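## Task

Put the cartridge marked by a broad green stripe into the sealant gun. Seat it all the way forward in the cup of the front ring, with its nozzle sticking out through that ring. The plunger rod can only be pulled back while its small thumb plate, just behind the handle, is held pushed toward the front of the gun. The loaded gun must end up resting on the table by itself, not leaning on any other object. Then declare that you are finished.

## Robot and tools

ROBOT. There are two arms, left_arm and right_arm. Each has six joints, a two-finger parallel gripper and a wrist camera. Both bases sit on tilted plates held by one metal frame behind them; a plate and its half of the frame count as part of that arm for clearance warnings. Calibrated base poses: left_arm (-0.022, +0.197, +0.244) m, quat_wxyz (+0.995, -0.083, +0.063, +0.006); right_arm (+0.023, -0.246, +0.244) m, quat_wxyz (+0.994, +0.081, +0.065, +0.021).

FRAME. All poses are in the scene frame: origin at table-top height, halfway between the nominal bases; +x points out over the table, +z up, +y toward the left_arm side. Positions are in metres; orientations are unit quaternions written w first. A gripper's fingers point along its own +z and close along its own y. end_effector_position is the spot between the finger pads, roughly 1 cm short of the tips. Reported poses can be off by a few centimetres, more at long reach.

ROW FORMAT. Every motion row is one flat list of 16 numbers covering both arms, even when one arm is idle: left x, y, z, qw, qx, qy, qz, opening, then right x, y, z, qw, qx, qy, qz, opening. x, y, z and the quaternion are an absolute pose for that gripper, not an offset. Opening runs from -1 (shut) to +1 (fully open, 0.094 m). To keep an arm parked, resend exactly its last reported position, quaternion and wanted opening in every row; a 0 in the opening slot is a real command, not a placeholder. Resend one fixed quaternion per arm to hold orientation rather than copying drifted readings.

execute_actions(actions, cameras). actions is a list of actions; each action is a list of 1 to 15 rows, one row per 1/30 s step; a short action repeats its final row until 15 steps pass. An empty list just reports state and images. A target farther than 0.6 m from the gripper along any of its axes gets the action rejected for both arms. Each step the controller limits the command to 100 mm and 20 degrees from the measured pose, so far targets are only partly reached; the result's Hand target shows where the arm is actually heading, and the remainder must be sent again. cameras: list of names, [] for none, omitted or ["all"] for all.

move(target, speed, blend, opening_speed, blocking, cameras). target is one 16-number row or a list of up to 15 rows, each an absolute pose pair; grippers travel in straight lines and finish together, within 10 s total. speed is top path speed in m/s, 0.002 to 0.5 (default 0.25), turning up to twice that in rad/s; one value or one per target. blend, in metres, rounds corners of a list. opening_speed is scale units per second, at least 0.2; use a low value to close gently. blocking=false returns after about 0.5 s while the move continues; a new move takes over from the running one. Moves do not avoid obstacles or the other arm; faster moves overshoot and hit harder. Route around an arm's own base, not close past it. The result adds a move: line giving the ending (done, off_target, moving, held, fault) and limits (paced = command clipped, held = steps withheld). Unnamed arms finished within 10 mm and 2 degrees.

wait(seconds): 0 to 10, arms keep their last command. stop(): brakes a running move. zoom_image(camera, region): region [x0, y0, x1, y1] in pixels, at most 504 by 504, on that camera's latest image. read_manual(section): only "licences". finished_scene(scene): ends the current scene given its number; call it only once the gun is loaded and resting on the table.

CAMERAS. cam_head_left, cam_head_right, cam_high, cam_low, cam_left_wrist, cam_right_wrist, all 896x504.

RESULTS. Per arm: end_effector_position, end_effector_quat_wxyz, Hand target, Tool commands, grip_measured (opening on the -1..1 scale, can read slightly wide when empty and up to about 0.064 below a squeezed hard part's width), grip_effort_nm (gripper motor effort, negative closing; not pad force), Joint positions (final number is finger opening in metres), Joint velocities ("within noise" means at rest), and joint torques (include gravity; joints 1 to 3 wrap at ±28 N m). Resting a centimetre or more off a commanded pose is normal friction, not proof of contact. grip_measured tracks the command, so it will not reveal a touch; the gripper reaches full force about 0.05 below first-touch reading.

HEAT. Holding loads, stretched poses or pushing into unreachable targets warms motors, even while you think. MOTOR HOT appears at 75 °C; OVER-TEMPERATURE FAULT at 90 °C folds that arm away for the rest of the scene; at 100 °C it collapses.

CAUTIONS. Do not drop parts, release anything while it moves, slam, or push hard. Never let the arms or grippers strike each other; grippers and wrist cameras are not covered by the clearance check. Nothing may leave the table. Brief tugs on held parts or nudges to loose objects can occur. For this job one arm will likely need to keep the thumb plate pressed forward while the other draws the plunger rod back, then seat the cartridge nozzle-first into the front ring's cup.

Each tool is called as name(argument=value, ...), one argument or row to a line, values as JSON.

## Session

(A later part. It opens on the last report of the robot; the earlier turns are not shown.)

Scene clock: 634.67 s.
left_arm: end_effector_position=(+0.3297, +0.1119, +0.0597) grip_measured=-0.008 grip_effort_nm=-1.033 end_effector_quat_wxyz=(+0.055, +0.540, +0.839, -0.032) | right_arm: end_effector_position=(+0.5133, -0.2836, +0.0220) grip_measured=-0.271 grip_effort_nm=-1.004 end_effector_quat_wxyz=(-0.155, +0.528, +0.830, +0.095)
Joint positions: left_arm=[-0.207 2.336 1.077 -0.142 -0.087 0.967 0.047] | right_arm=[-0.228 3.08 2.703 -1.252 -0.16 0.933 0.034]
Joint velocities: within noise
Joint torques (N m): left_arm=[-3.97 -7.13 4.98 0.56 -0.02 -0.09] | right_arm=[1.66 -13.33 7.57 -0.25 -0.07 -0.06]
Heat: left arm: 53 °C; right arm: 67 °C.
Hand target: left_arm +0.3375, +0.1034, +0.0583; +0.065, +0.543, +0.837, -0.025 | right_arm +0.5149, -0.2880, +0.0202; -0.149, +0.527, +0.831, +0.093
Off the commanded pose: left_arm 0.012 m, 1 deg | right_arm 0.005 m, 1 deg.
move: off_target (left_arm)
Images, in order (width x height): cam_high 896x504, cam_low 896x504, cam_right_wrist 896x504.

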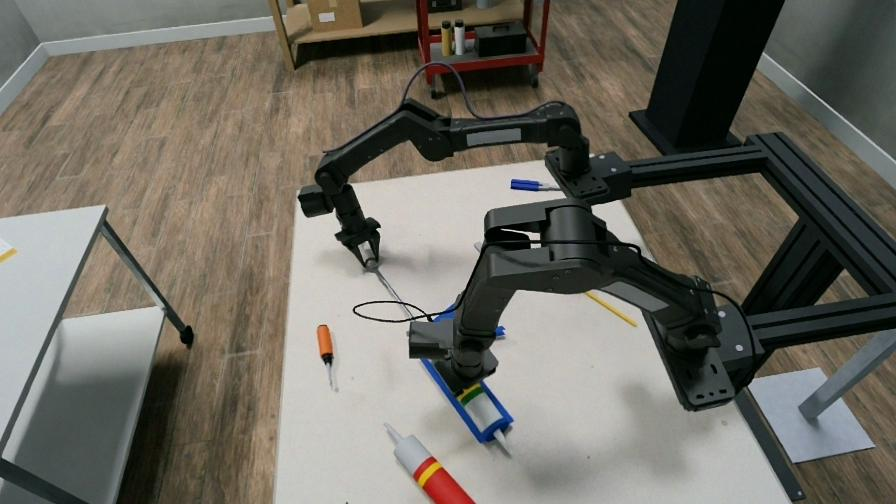

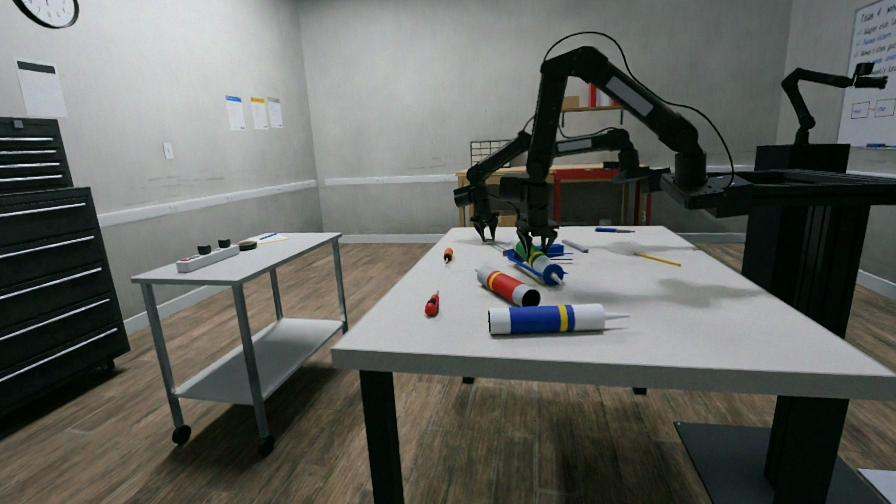

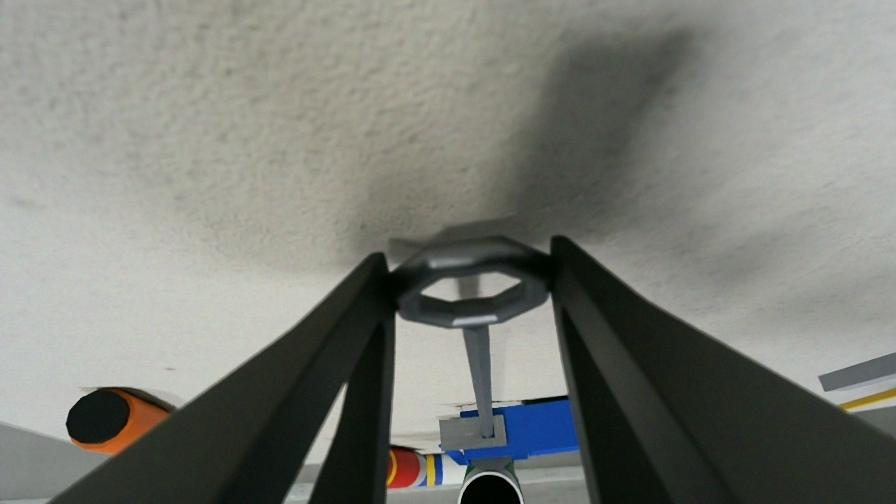

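move(
  target=[0.336,0.1035,0.046,0.025,0.5446,0.8383,0.003,-0.25,0.515,-0.288,0.020,-0.150,0.527,0.831,0.093,-0.7],
  speed=0.03,
  cameras=["cam_high","cam_low","cam_right_wrist"],
)

zoom_image(
  camera="cam_high",
  region=[390, 300, 550, 460],
)

zoom_image(
  camera="cam_low",
  region=[490, 190, 590, 300],
)

zoom_image(
  camera="cam_right_wrist",
  region=[380, 380, 600, 504],
)

Scene clock: 640.03 s.
left_arm: end_effector_position=(+0.3303, +0.1115, +0.0579) grip_measured=-0.008 grip_effort_nm=-1.033 end_effector_quat_wxyz=(+0.017, +0.543, +0.839, -0.004) | right_arm: end_effector_position=(+0.5129, -0.2835, +0.0221) grip_measured=-0.271 grip_effort_nm=-1.009 end_effector_quat_wxyz=(-0.155, +0.528, +0.830, +0.095)
Joint positions: left_arm=[-0.246 2.37 1.145 -0.231 -0.171 0.928 0.047] | right_arm=[-0.228 3.08 2.703 -1.254 -0.16 0.933 0.034]
Joint velocities: within noise
Joint torques (N m): left_arm=[-3.6 -5.34 5.42 0.68 -0.07 -0.1] | right_arm=[1.63 -13.31 7.51 -0.24 -0.06 -0.06]
Heat: left arm: 51 °C; right arm: 67 °C.
Hand target: left_arm +0.3354, +0.1037, +0.0468; +0.025, +0.545, +0.838, +0.003 | right_arm +0.5149, -0.2880, +0.0202; -0.149, +0.527, +0.831, +0.093
Off the commanded pose: left_arm 0.015 m, 1 deg | right_arm 0.005 m, 1 deg.
move: off_target (left_arm)
Images, in order (width x height): cam_high 896x504, cam_low 896x504, cam_right_wrist 896x504.

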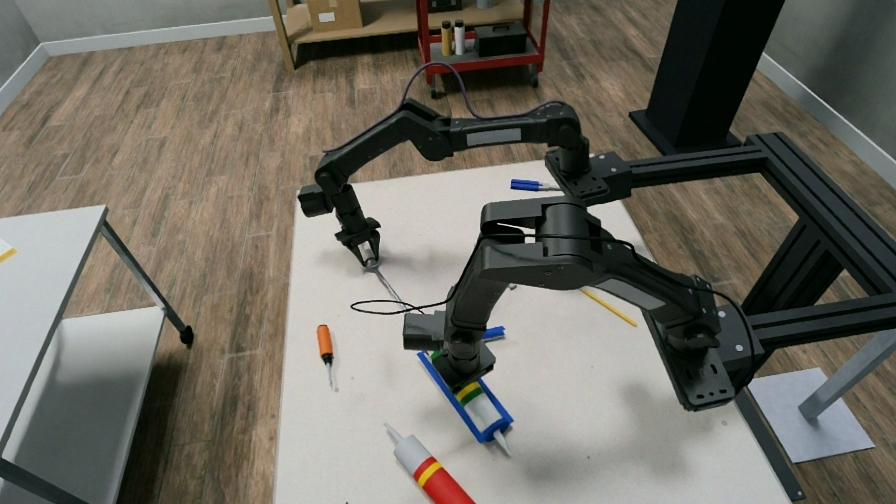

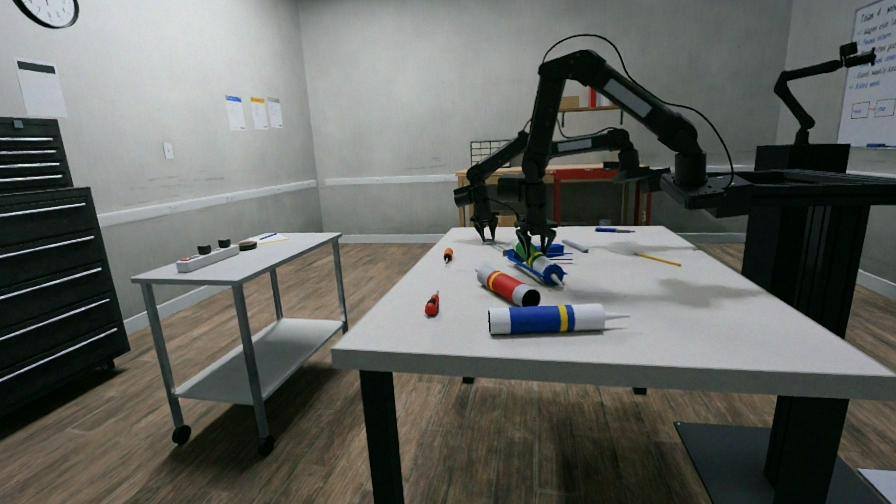

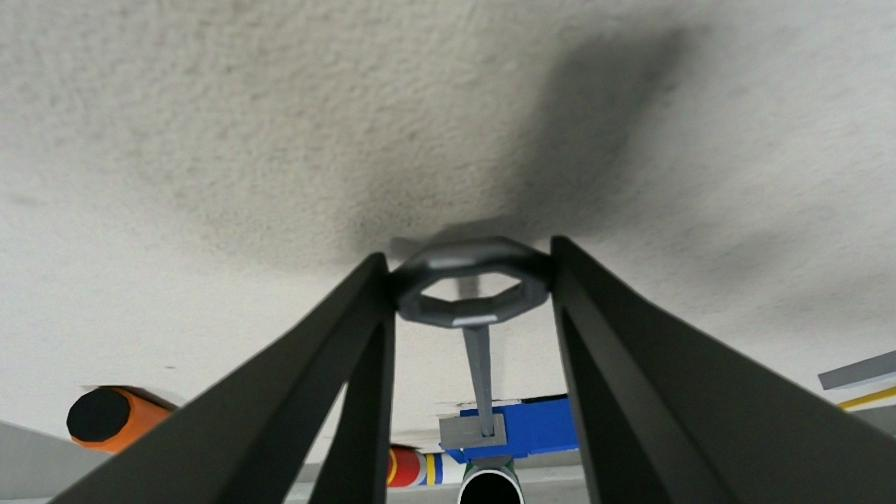

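Scaled by 3.150 from the camera's 896x504 image, which has a finer 1280x720 frame.

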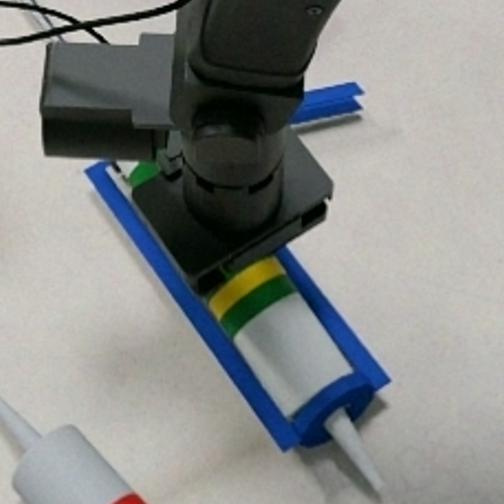

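Scaled by 4.582 from the camera's 896x504 image, which has a finer 1280x720 frame.

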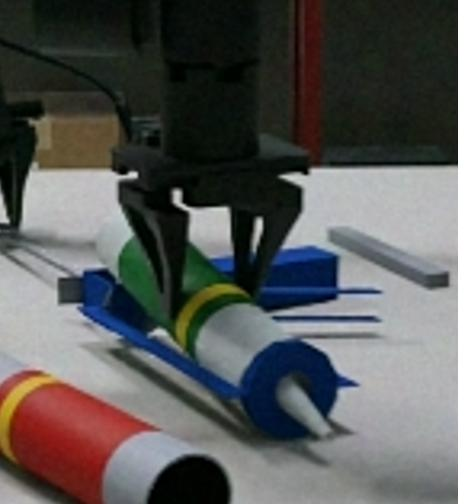

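Scaled by 2.291 from the camera's 896x504 image, which has a finer 1280x720 frame.

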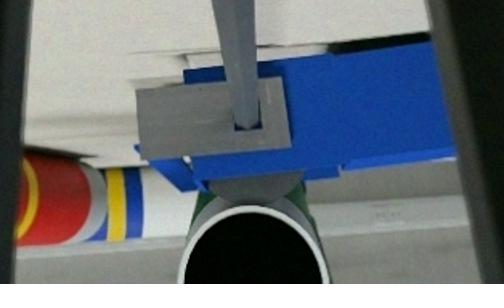

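move(
  target=[0.331,0.114,0.057,0.025,0.5446,0.8383,0.003,-0.25,0.515,-0.288,0.020,-0.150,0.527,0.831,0.093,-0.7],
  speed=0.03,
  cameras=["cam_high","cam_low","cam_right_wrist","cam_left_wrist"],
)

zoom_image(
  camera="cam_high",
  region=[390, 300, 550, 460],
)

zoom_image(
  camera="cam_low",
  region=[490, 190, 590, 300],
)

zoom_image(
  camera="cam_right_wrist",
  region=[380, 380, 600, 504],
)

Scene clock: 656.57 s.
left_arm: end_effector_position=(+0.3290, +0.1117, +0.0570) grip_measured=-0.008 grip_effort_nm=-1.023 end_effector_quat_wxyz=(+0.017, +0.543, +0.839, -0.004) | right_arm: end_effector_position=(+0.5131, -0.2837, +0.0230) grip_measured=-0.271 grip_effort_nm=-1.004 end_effector_quat_wxyz=(-0.156, +0.528, +0.830, +0.095)
Joint positions: left_arm=[-0.246 2.371 1.139 -0.225 -0.172 0.928 0.047] | right_arm=[-0.228 3.08 2.706 -1.258 -0.16 0.933 0.034]
Joint velocities: within noise
Joint torques (N m): left_arm=[-1.88 -9.18 1.83 0.57 -0.06 0.15] | right_arm=[1.59 -13.23 7.35 -0.18 -0.06 -0.07]
Heat: left arm: 46 °C; right arm: 67 °C.
Hand target: left_arm +0.3309, +0.1140, +0.0570; +0.025, +0.545, +0.838, +0.003 | right_arm +0.5149, -0.2880, +0.0201; -0.149, +0.527, +0.831, +0.093
Off the commanded pose: left_arm 0.003 m, 1 deg | right_arm 0.006 m, 1 deg.
move: done
Images, in order (width x height): cam_high 896x504, cam_low 896x504, cam_left_wrist 896x504, cam_right_wrist 896x504.

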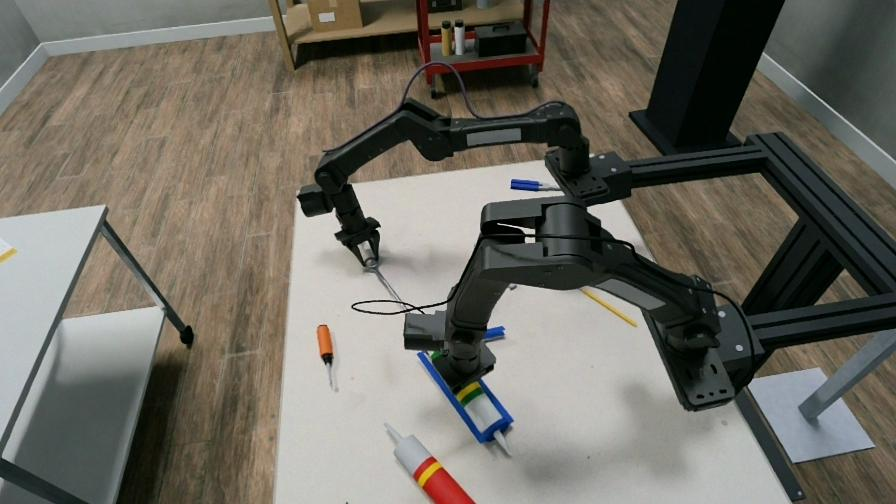

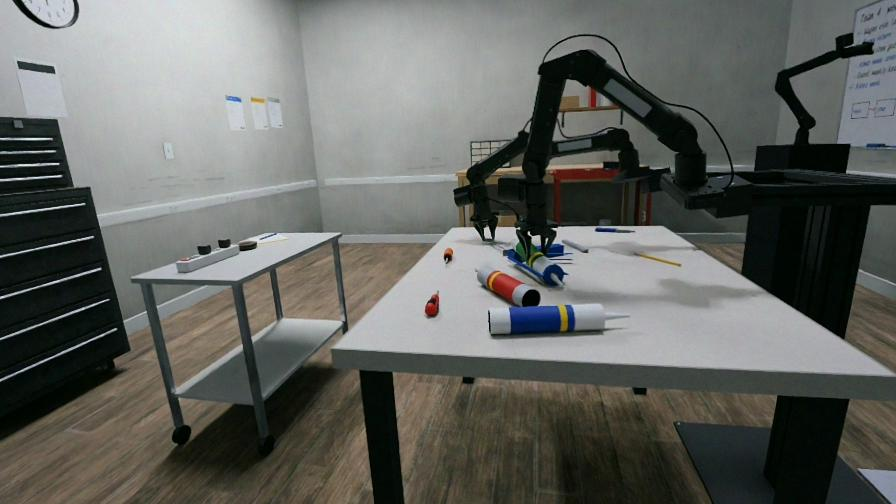

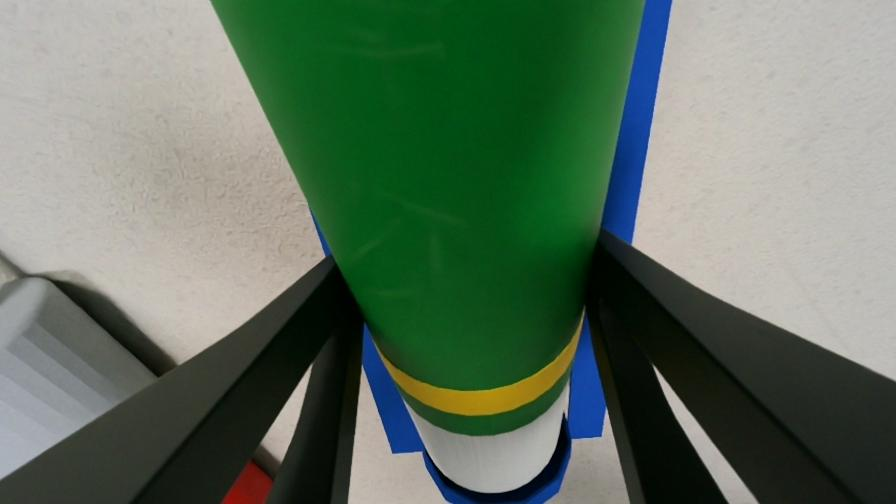

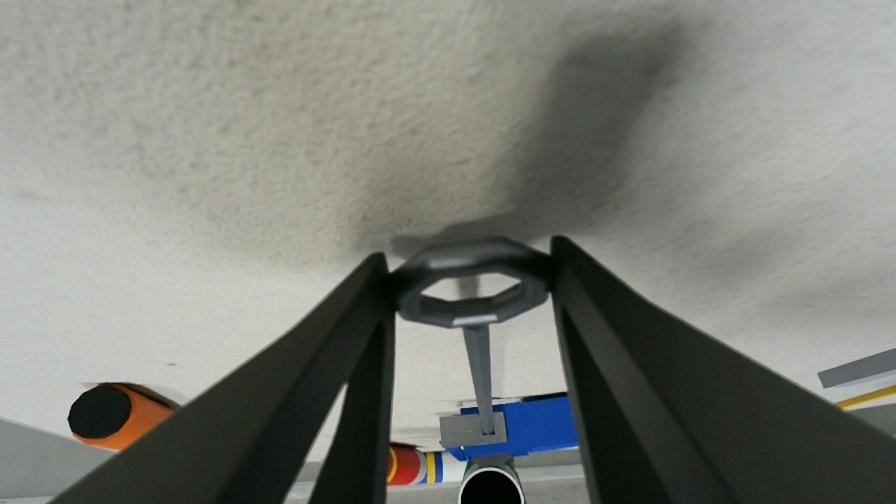

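Scaled by 3.150 from the camera's 896x504 image, which has a finer 1280x720 frame.

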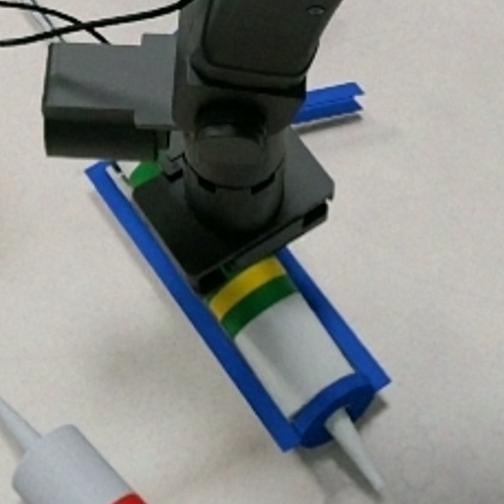

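Scaled by 4.582 from the camera's 896x504 image, which has a finer 1280x720 frame.

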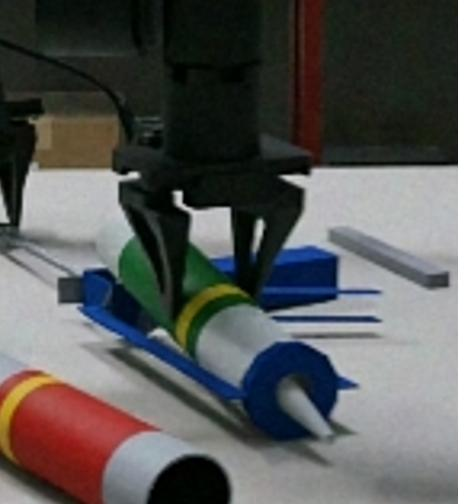

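Scaled by 2.291 from the camera's 896x504 image, which has a finer 1280x720 frame.

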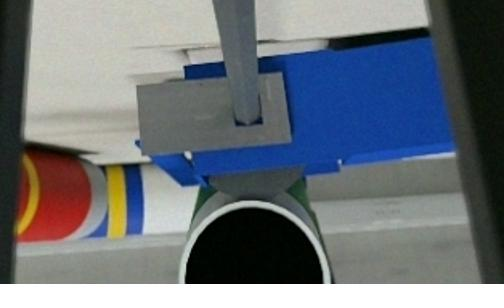

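move(
  target=[0.328,0.122,0.057,0.025,0.5446,0.8383,0.003,-0.25,0.515,-0.288,0.020,-0.150,0.527,0.831,0.093,-0.7],
  speed=0.03,
  cameras=["cam_high","cam_low","cam_right_wrist","cam_left_wrist"],
)

zoom_image(
  camera="cam_high",
  region=[390, 300, 550, 460],
)

zoom_image(
  camera="cam_low",
  region=[490, 190, 590, 300],
)

zoom_image(
  camera="cam_right_wrist",
  region=[380, 380, 600, 504],
)

Scene clock: 661.00 s.
left_arm: end_effector_position=(+0.3286, +0.1125, +0.0569) grip_measured=-0.008 grip_effort_nm=-1.028 end_effector_quat_wxyz=(+0.026, +0.542, +0.840, -0.006) | right_arm: end_effector_position=(+0.5130, -0.2836, +0.0232) grip_measured=-0.271 grip_effort_nm=-1.004 end_effector_quat_wxyz=(-0.156, +0.528, +0.830, +0.095)
Joint positions: left_arm=[-0.238 2.362 1.117 -0.194 -0.159 0.936 0.047] | right_arm=[-0.228 3.08 2.707 -1.259 -0.161 0.933 0.034]
Joint velocities: within noise
Joint torques (N m): left_arm=[-0.77 -9.36 1.8 0.47 -0.17 0.28] | right_arm=[1.68 -13.24 7.43 -0.18 -0.05 -0.1]
Heat: left arm: 46 °C; right arm: 67 °C.
Hand target: left_arm +0.3279, +0.1218, +0.0570; +0.024, +0.544, +0.838, +0.003 | right_arm +0.5149, -0.2880, +0.0202; -0.149, +0.527, +0.831, +0.093
Off the commanded pose: left_arm 0.010 m, 1 deg | right_arm 0.006 m, 1 deg.
move: done
Images, in order (width x height): cam_high 896x504, cam_low 896x504, cam_left_wrist 896x504, cam_right_wrist 896x504.

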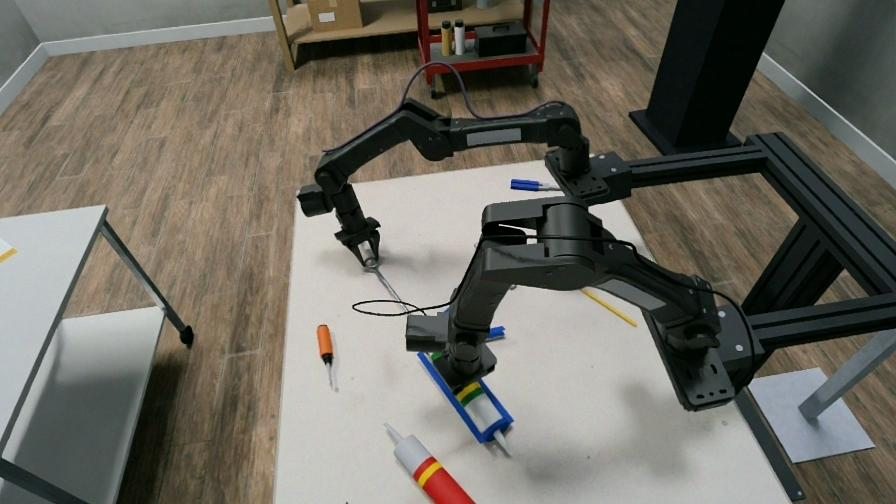

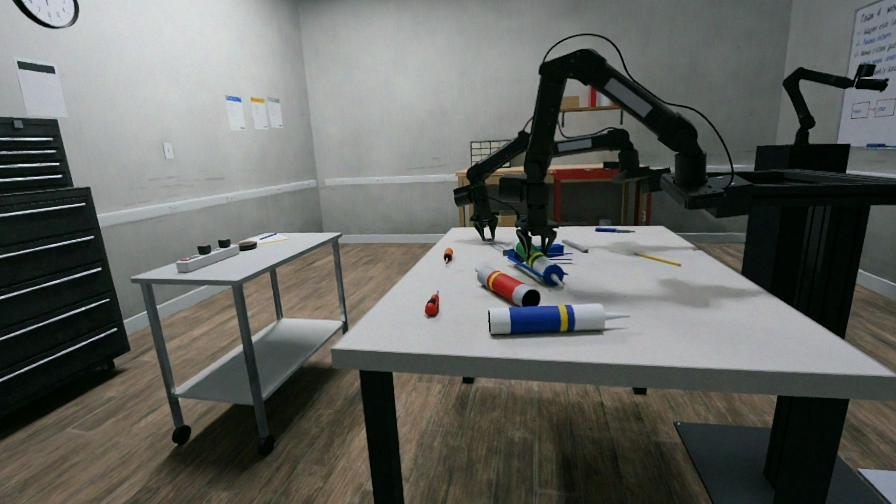

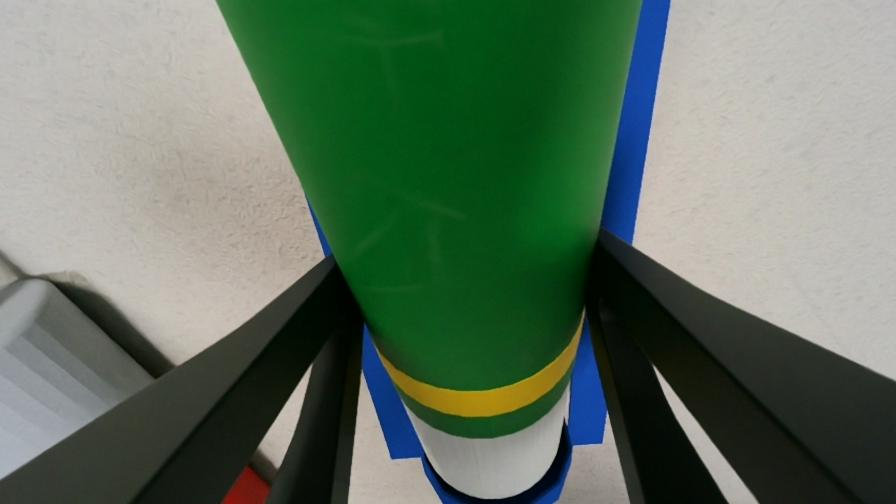

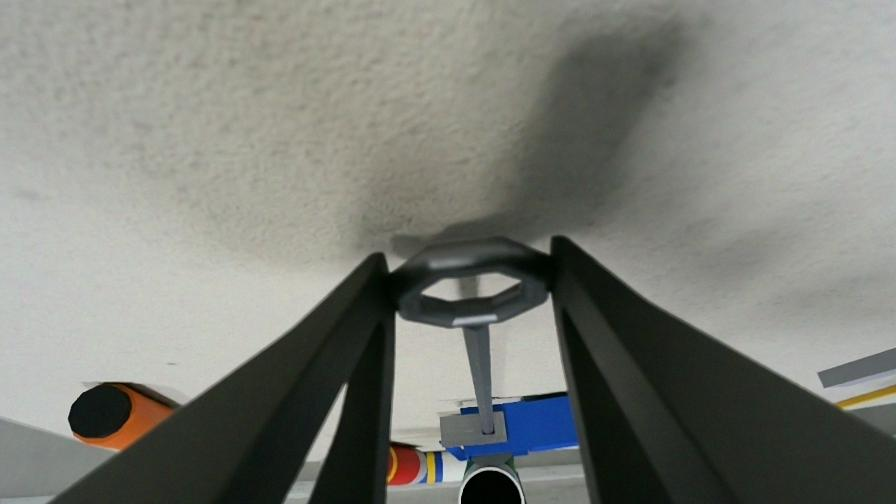

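Scaled by 3.150 from the camera's 896x504 image, which has a finer 1280x720 frame.

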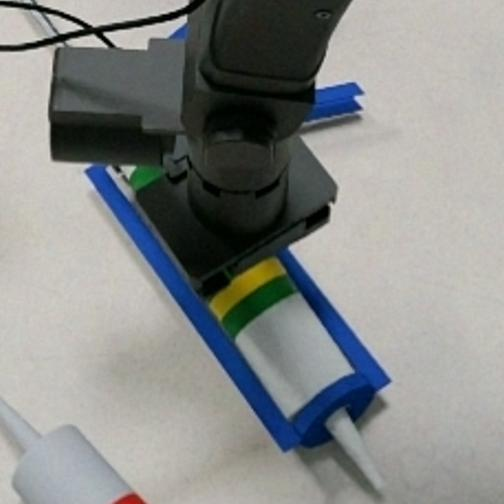

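Scaled by 4.582 from the camera's 896x504 image, which has a finer 1280x720 frame.

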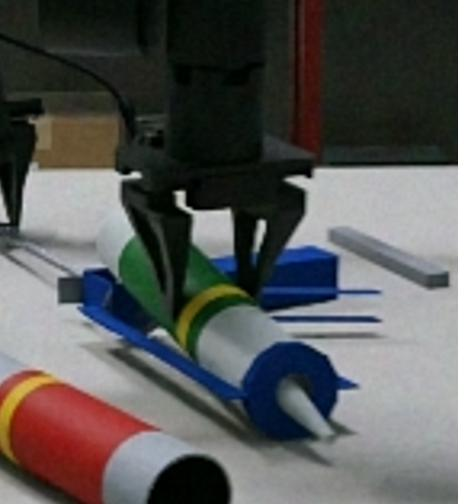

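Scaled by 2.291 from the camera's 896x504 image, which has a finer 1280x720 frame.

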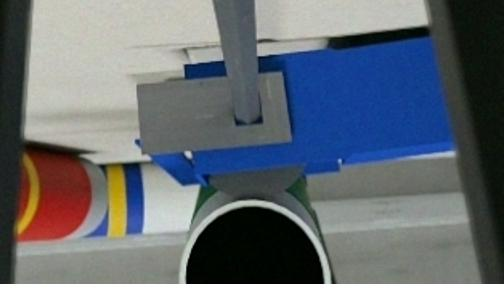

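execute_actions(
  actions=[],
)

zoom_image(
  camera="cam_head_left",
  region=[400, 150, 540, 250],
)

zoom_image(
  camera="cam_head_right",
  region=[400, 150, 540, 250],
)

zoom_image(
  camera="cam_left_wrist",
  region=[350, 350, 650, 504],
)

Scene clock: 677.33 s.
left_arm: end_effector_position=(+0.3285, +0.1126, +0.0568) grip_measured=-0.008 grip_effort_nm=-1.028 end_effector_quat_wxyz=(+0.026, +0.542, +0.840, -0.007) | right_arm: end_effector_position=(+0.5130, -0.2836, +0.0232) grip_measured=-0.271 grip_effort_nm=-1.009 end_effector_quat_wxyz=(-0.156, +0.528, +0.830, +0.095)
Joint positions: left_arm=[-0.238 2.362 1.116 -0.194 -0.159 0.936 0.047] | right_arm=[-0.228 3.08 2.707 -1.259 -0.161 0.933 0.034]
Joint velocities: within noise
Joint torques (N m): left_arm=[-0.8 -9.25 1.72 0.44 -0.13 0.26] | right_arm=[1.61 -13.22 7.38 -0.17 -0.04 -0.07]
Heat: left arm: 47 °C; right arm: 68 °C.
Hand target: left_arm +0.3278, +0.1219, +0.0569; +0.024, +0.544, +0.838, +0.003 | right_arm +0.5149, -0.2880, +0.0202; -0.149, +0.527, +0.831, +0.093
Tool commands: left_gripper/opening=-0.25 right_gripper/opening=-0.7
Off the commanded pose: left_arm 0.009 m, 1 deg | right_arm 0.006 m, 1 deg.

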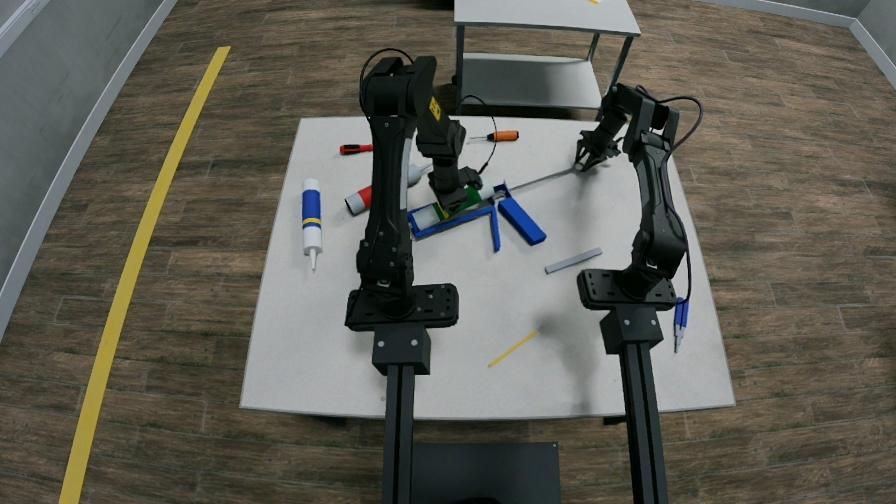

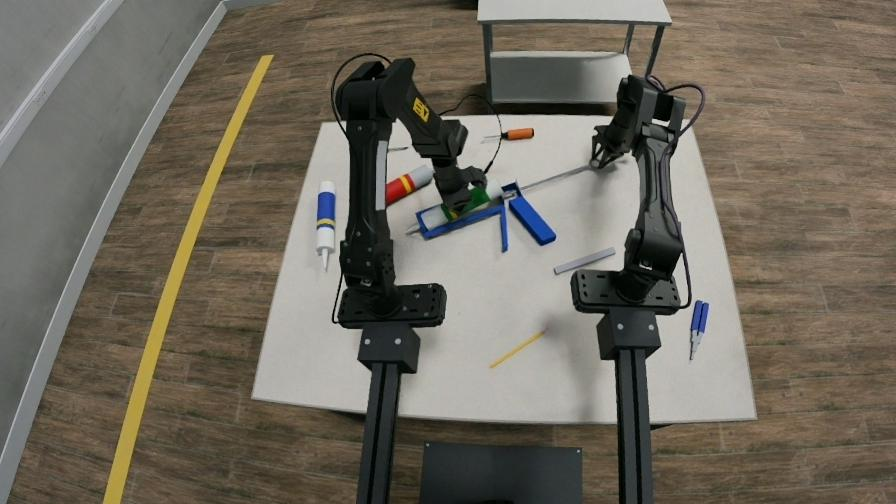

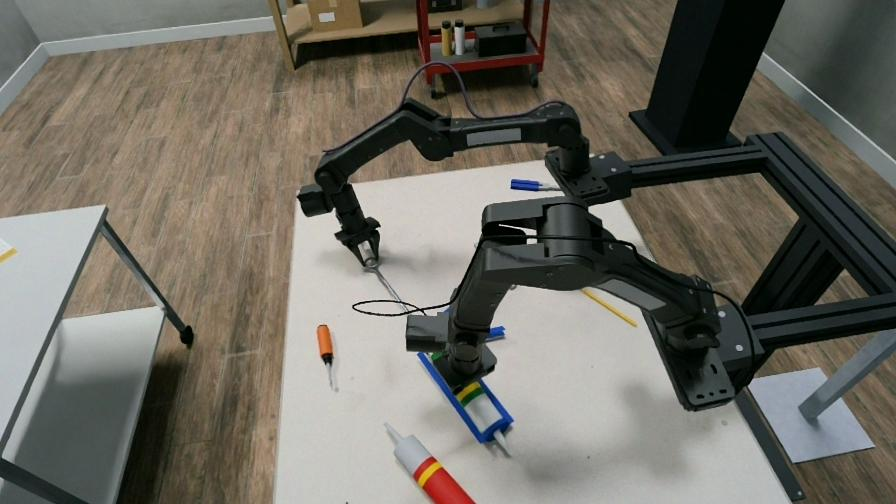

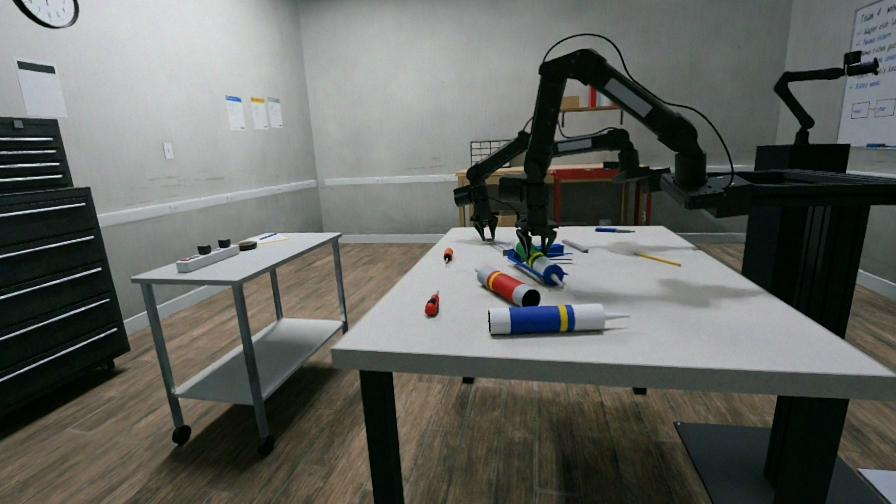

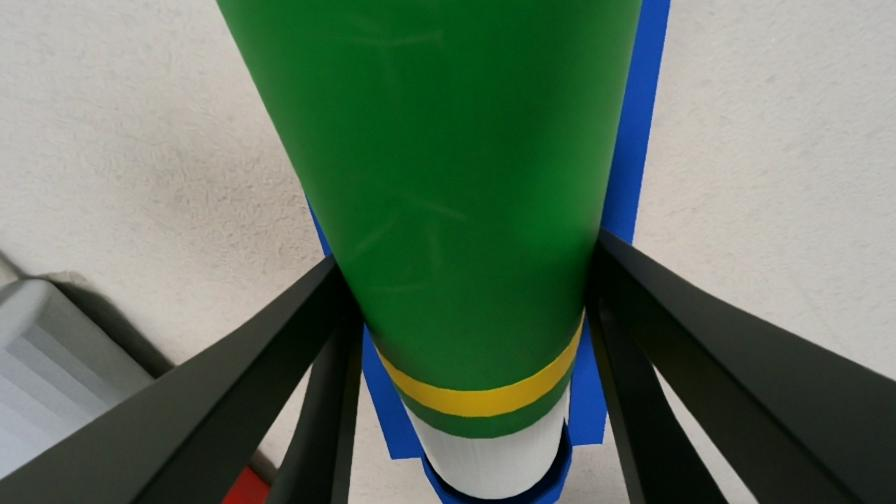

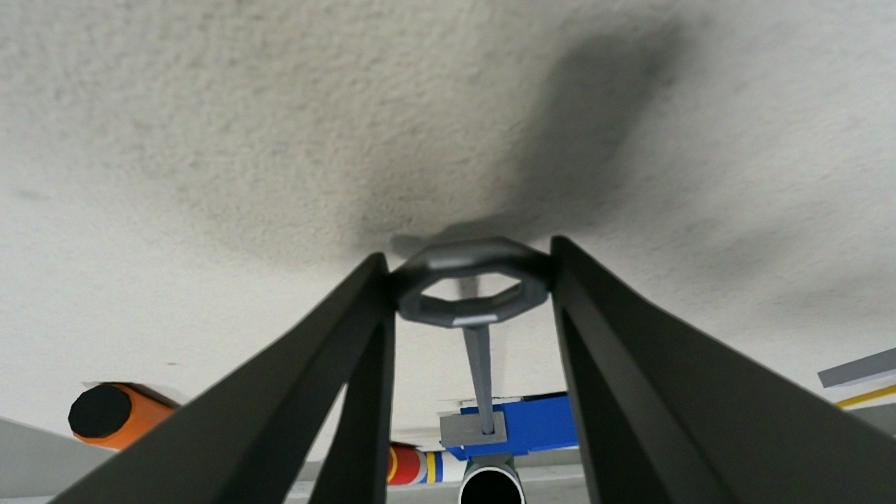

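Scaled by 3.600 from the camera's 896x504 image, which has a finer 1280x720 frame.

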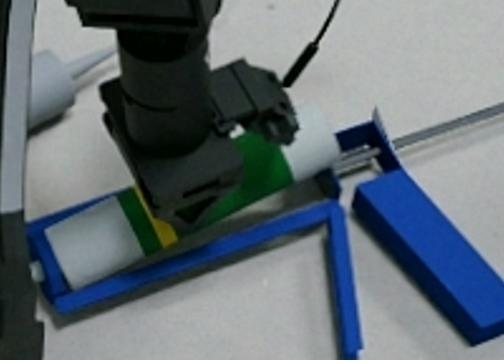

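Scaled by 3.600 from the camera's 896x504 image, which has a finer 1280x720 frame.

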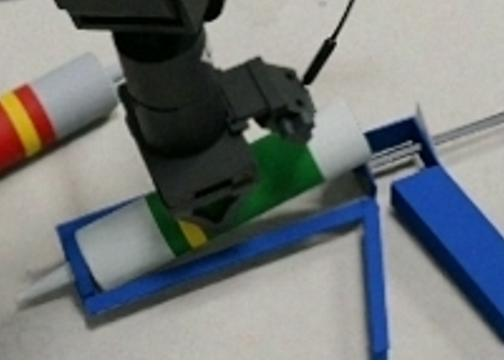

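Scaled by 1.680 from the camera's 896x504 image, which has a finer 1280x720 frame.

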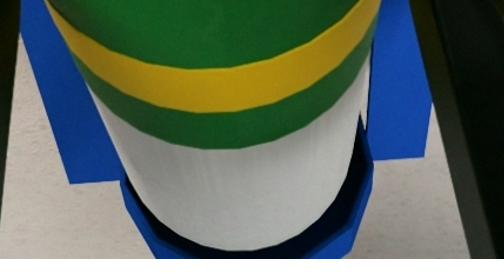

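zoom_image(
  camera="cam_head_right",
  region=[480, 165, 530, 215],
)

zoom_image(
  camera="cam_right_wrist",
  region=[420, 420, 560, 504],
)

zoom_image(
  camera="cam_low",
  region=[500, 225, 580, 295],
)

zoom_image(
  camera="cam_high",
  region=[405, 340, 465, 390],
)

Scaled by 10.080 from the camera's 896x504 image, which has a finer 1280x720 frame.

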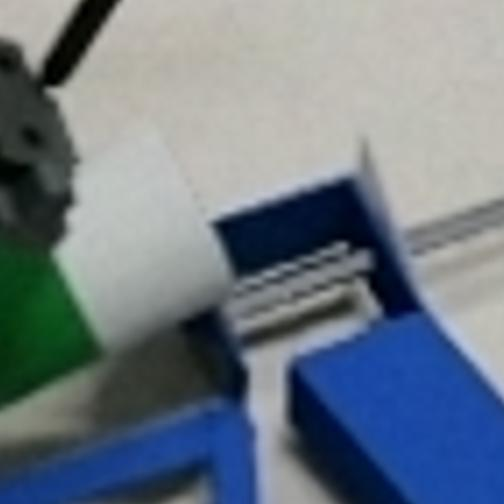

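Scaled by 3.600 from the camera's 896x504 image, which has a finer 1280x720 frame.

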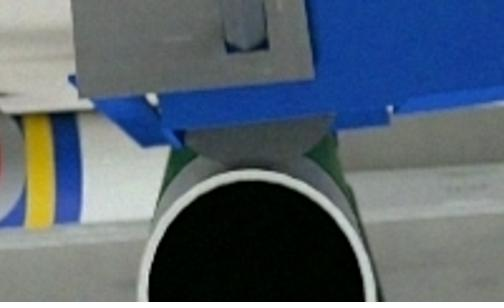

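Scaled by 6.300 from the camera's 896x504 image, which has a finer 1280x720 frame.

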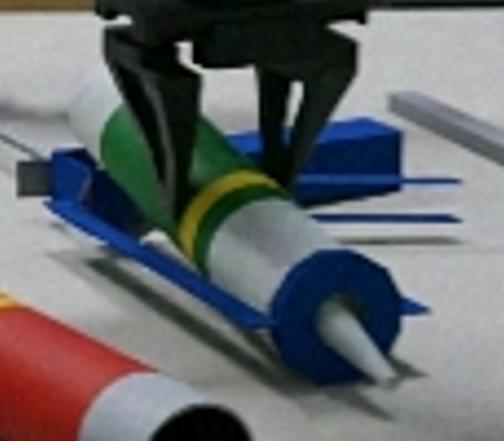

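Scaled by 8.400 from the camera's 896x504 image, which has a finer 1280x720 frame.

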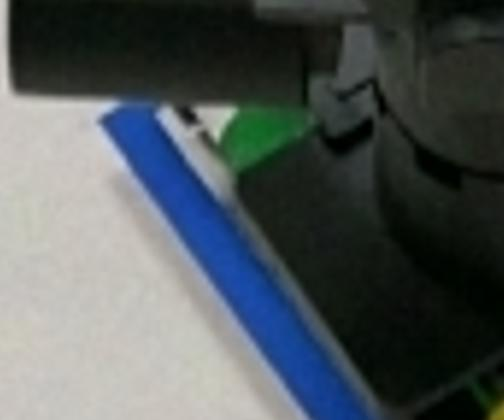

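move(
  target=[0.335,0.121,0.072,0.025,0.5446,0.8383,0.003,-0.25,0.515,-0.288,0.020,-0.150,0.527,0.831,0.093,-0.7],
  speed=0.03,
  cameras=["cam_high","cam_low","cam_head_right","cam_left_wrist"],
)

zoom_image(
  camera="cam_high",
  region=[390, 300, 550, 460],
)

zoom_image(
  camera="cam_low",
  region=[500, 225, 580, 295],
)

zoom_image(
  camera="cam_head_right",
  region=[400, 150, 540, 250],
)

Scene clock: 696.20 s.
left_arm: end_effector_position=(+0.3290, +0.1126, +0.0580) grip_measured=-0.008 grip_effort_nm=-1.033 end_effector_quat_wxyz=(+0.027, +0.542, +0.840, -0.007) | right_arm: end_effector_position=(+0.5130, -0.2836, +0.0232) grip_measured=-0.271 grip_effort_nm=-1.009 end_effector_quat_wxyz=(-0.156, +0.528, +0.830, +0.095)
Joint positions: left_arm=[-0.238 2.358 1.116 -0.196 -0.159 0.936 0.047] | right_arm=[-0.228 3.08 2.707 -1.259 -0.161 0.933 0.034]
Joint velocities: within noise
Joint torques (N m): left_arm=[-1.36 -11.9 3.67 -0.04 -0.15 0.2] | right_arm=[1.72 -13.26 7.42 -0.21 -0.06 -0.06]
Heat: left arm: 48 °C; right arm: 68 °C.
Hand target: left_arm +0.3349, +0.1209, +0.0714; +0.025, +0.544, +0.838, +0.003 | right_arm +0.5149, -0.2880, +0.0202; -0.149, +0.527, +0.831, +0.093
Off the commanded pose: left_arm 0.017 m, 1 deg | right_arm 0.006 m, 1 deg.
move: off_target (left_arm)
Images, in order (width x height): cam_head_right 896x504, cam_high 896x504, cam_low 896x504, cam_left_wrist 896x504.

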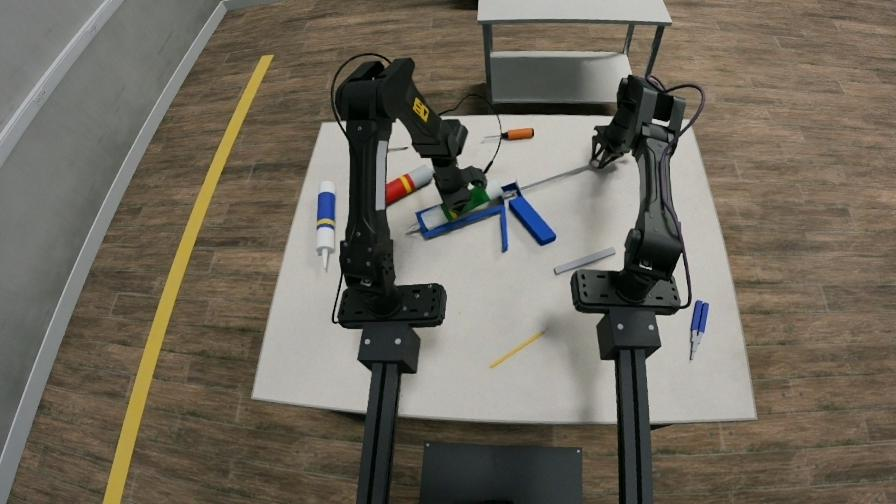

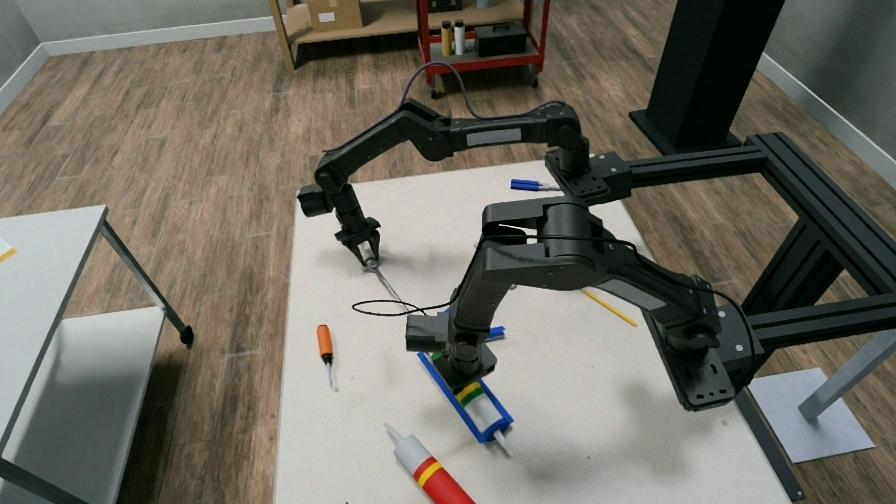

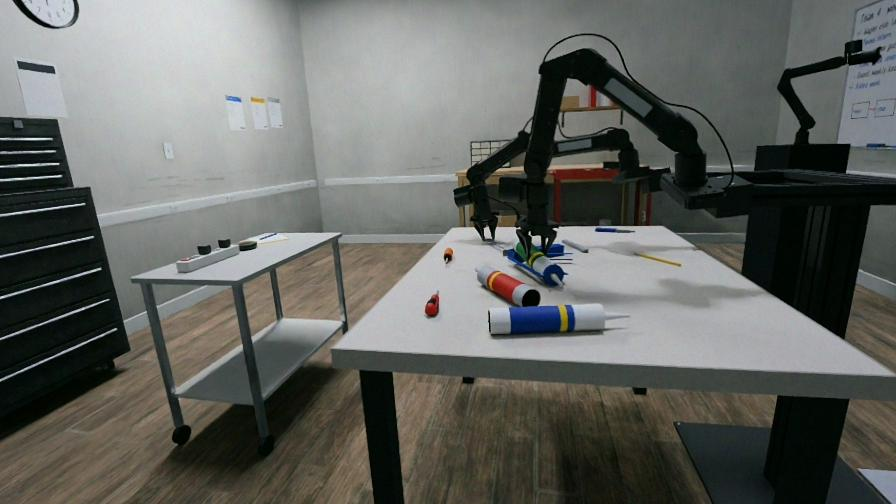

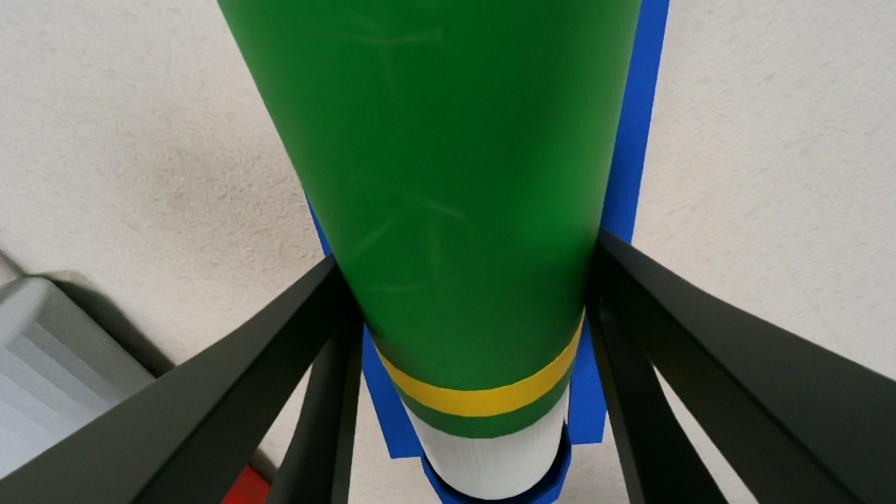

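Scaled by 3.150 from the camera's 896x504 image, which has a finer 1280x720 frame.

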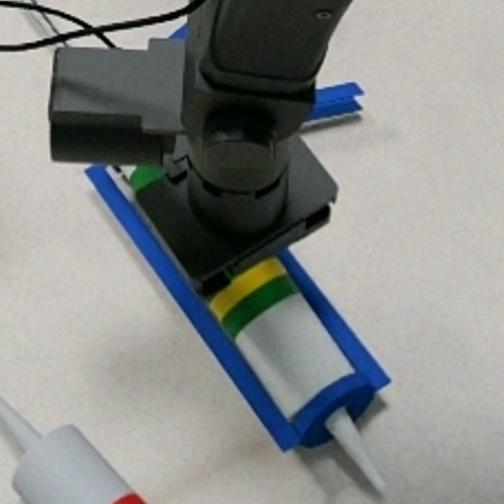

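Scaled by 6.300 from the camera's 896x504 image, which has a finer 1280x720 frame.

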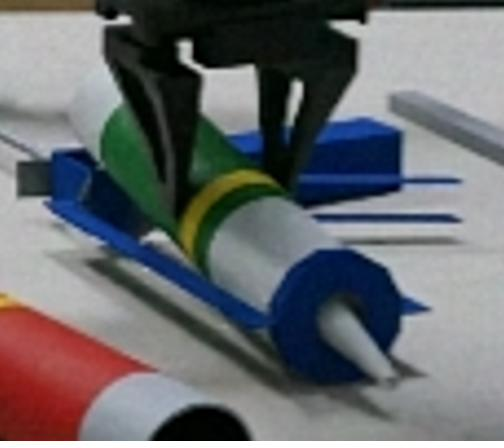

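Scaled by 3.600 from the camera's 896x504 image, which has a finer 1280x720 frame.

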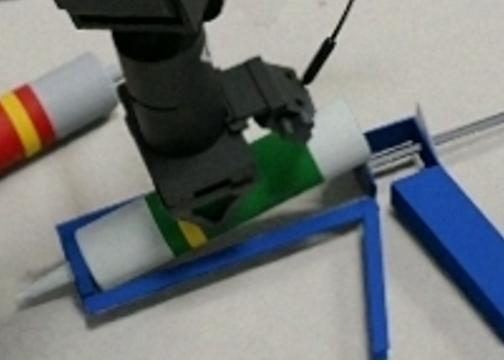

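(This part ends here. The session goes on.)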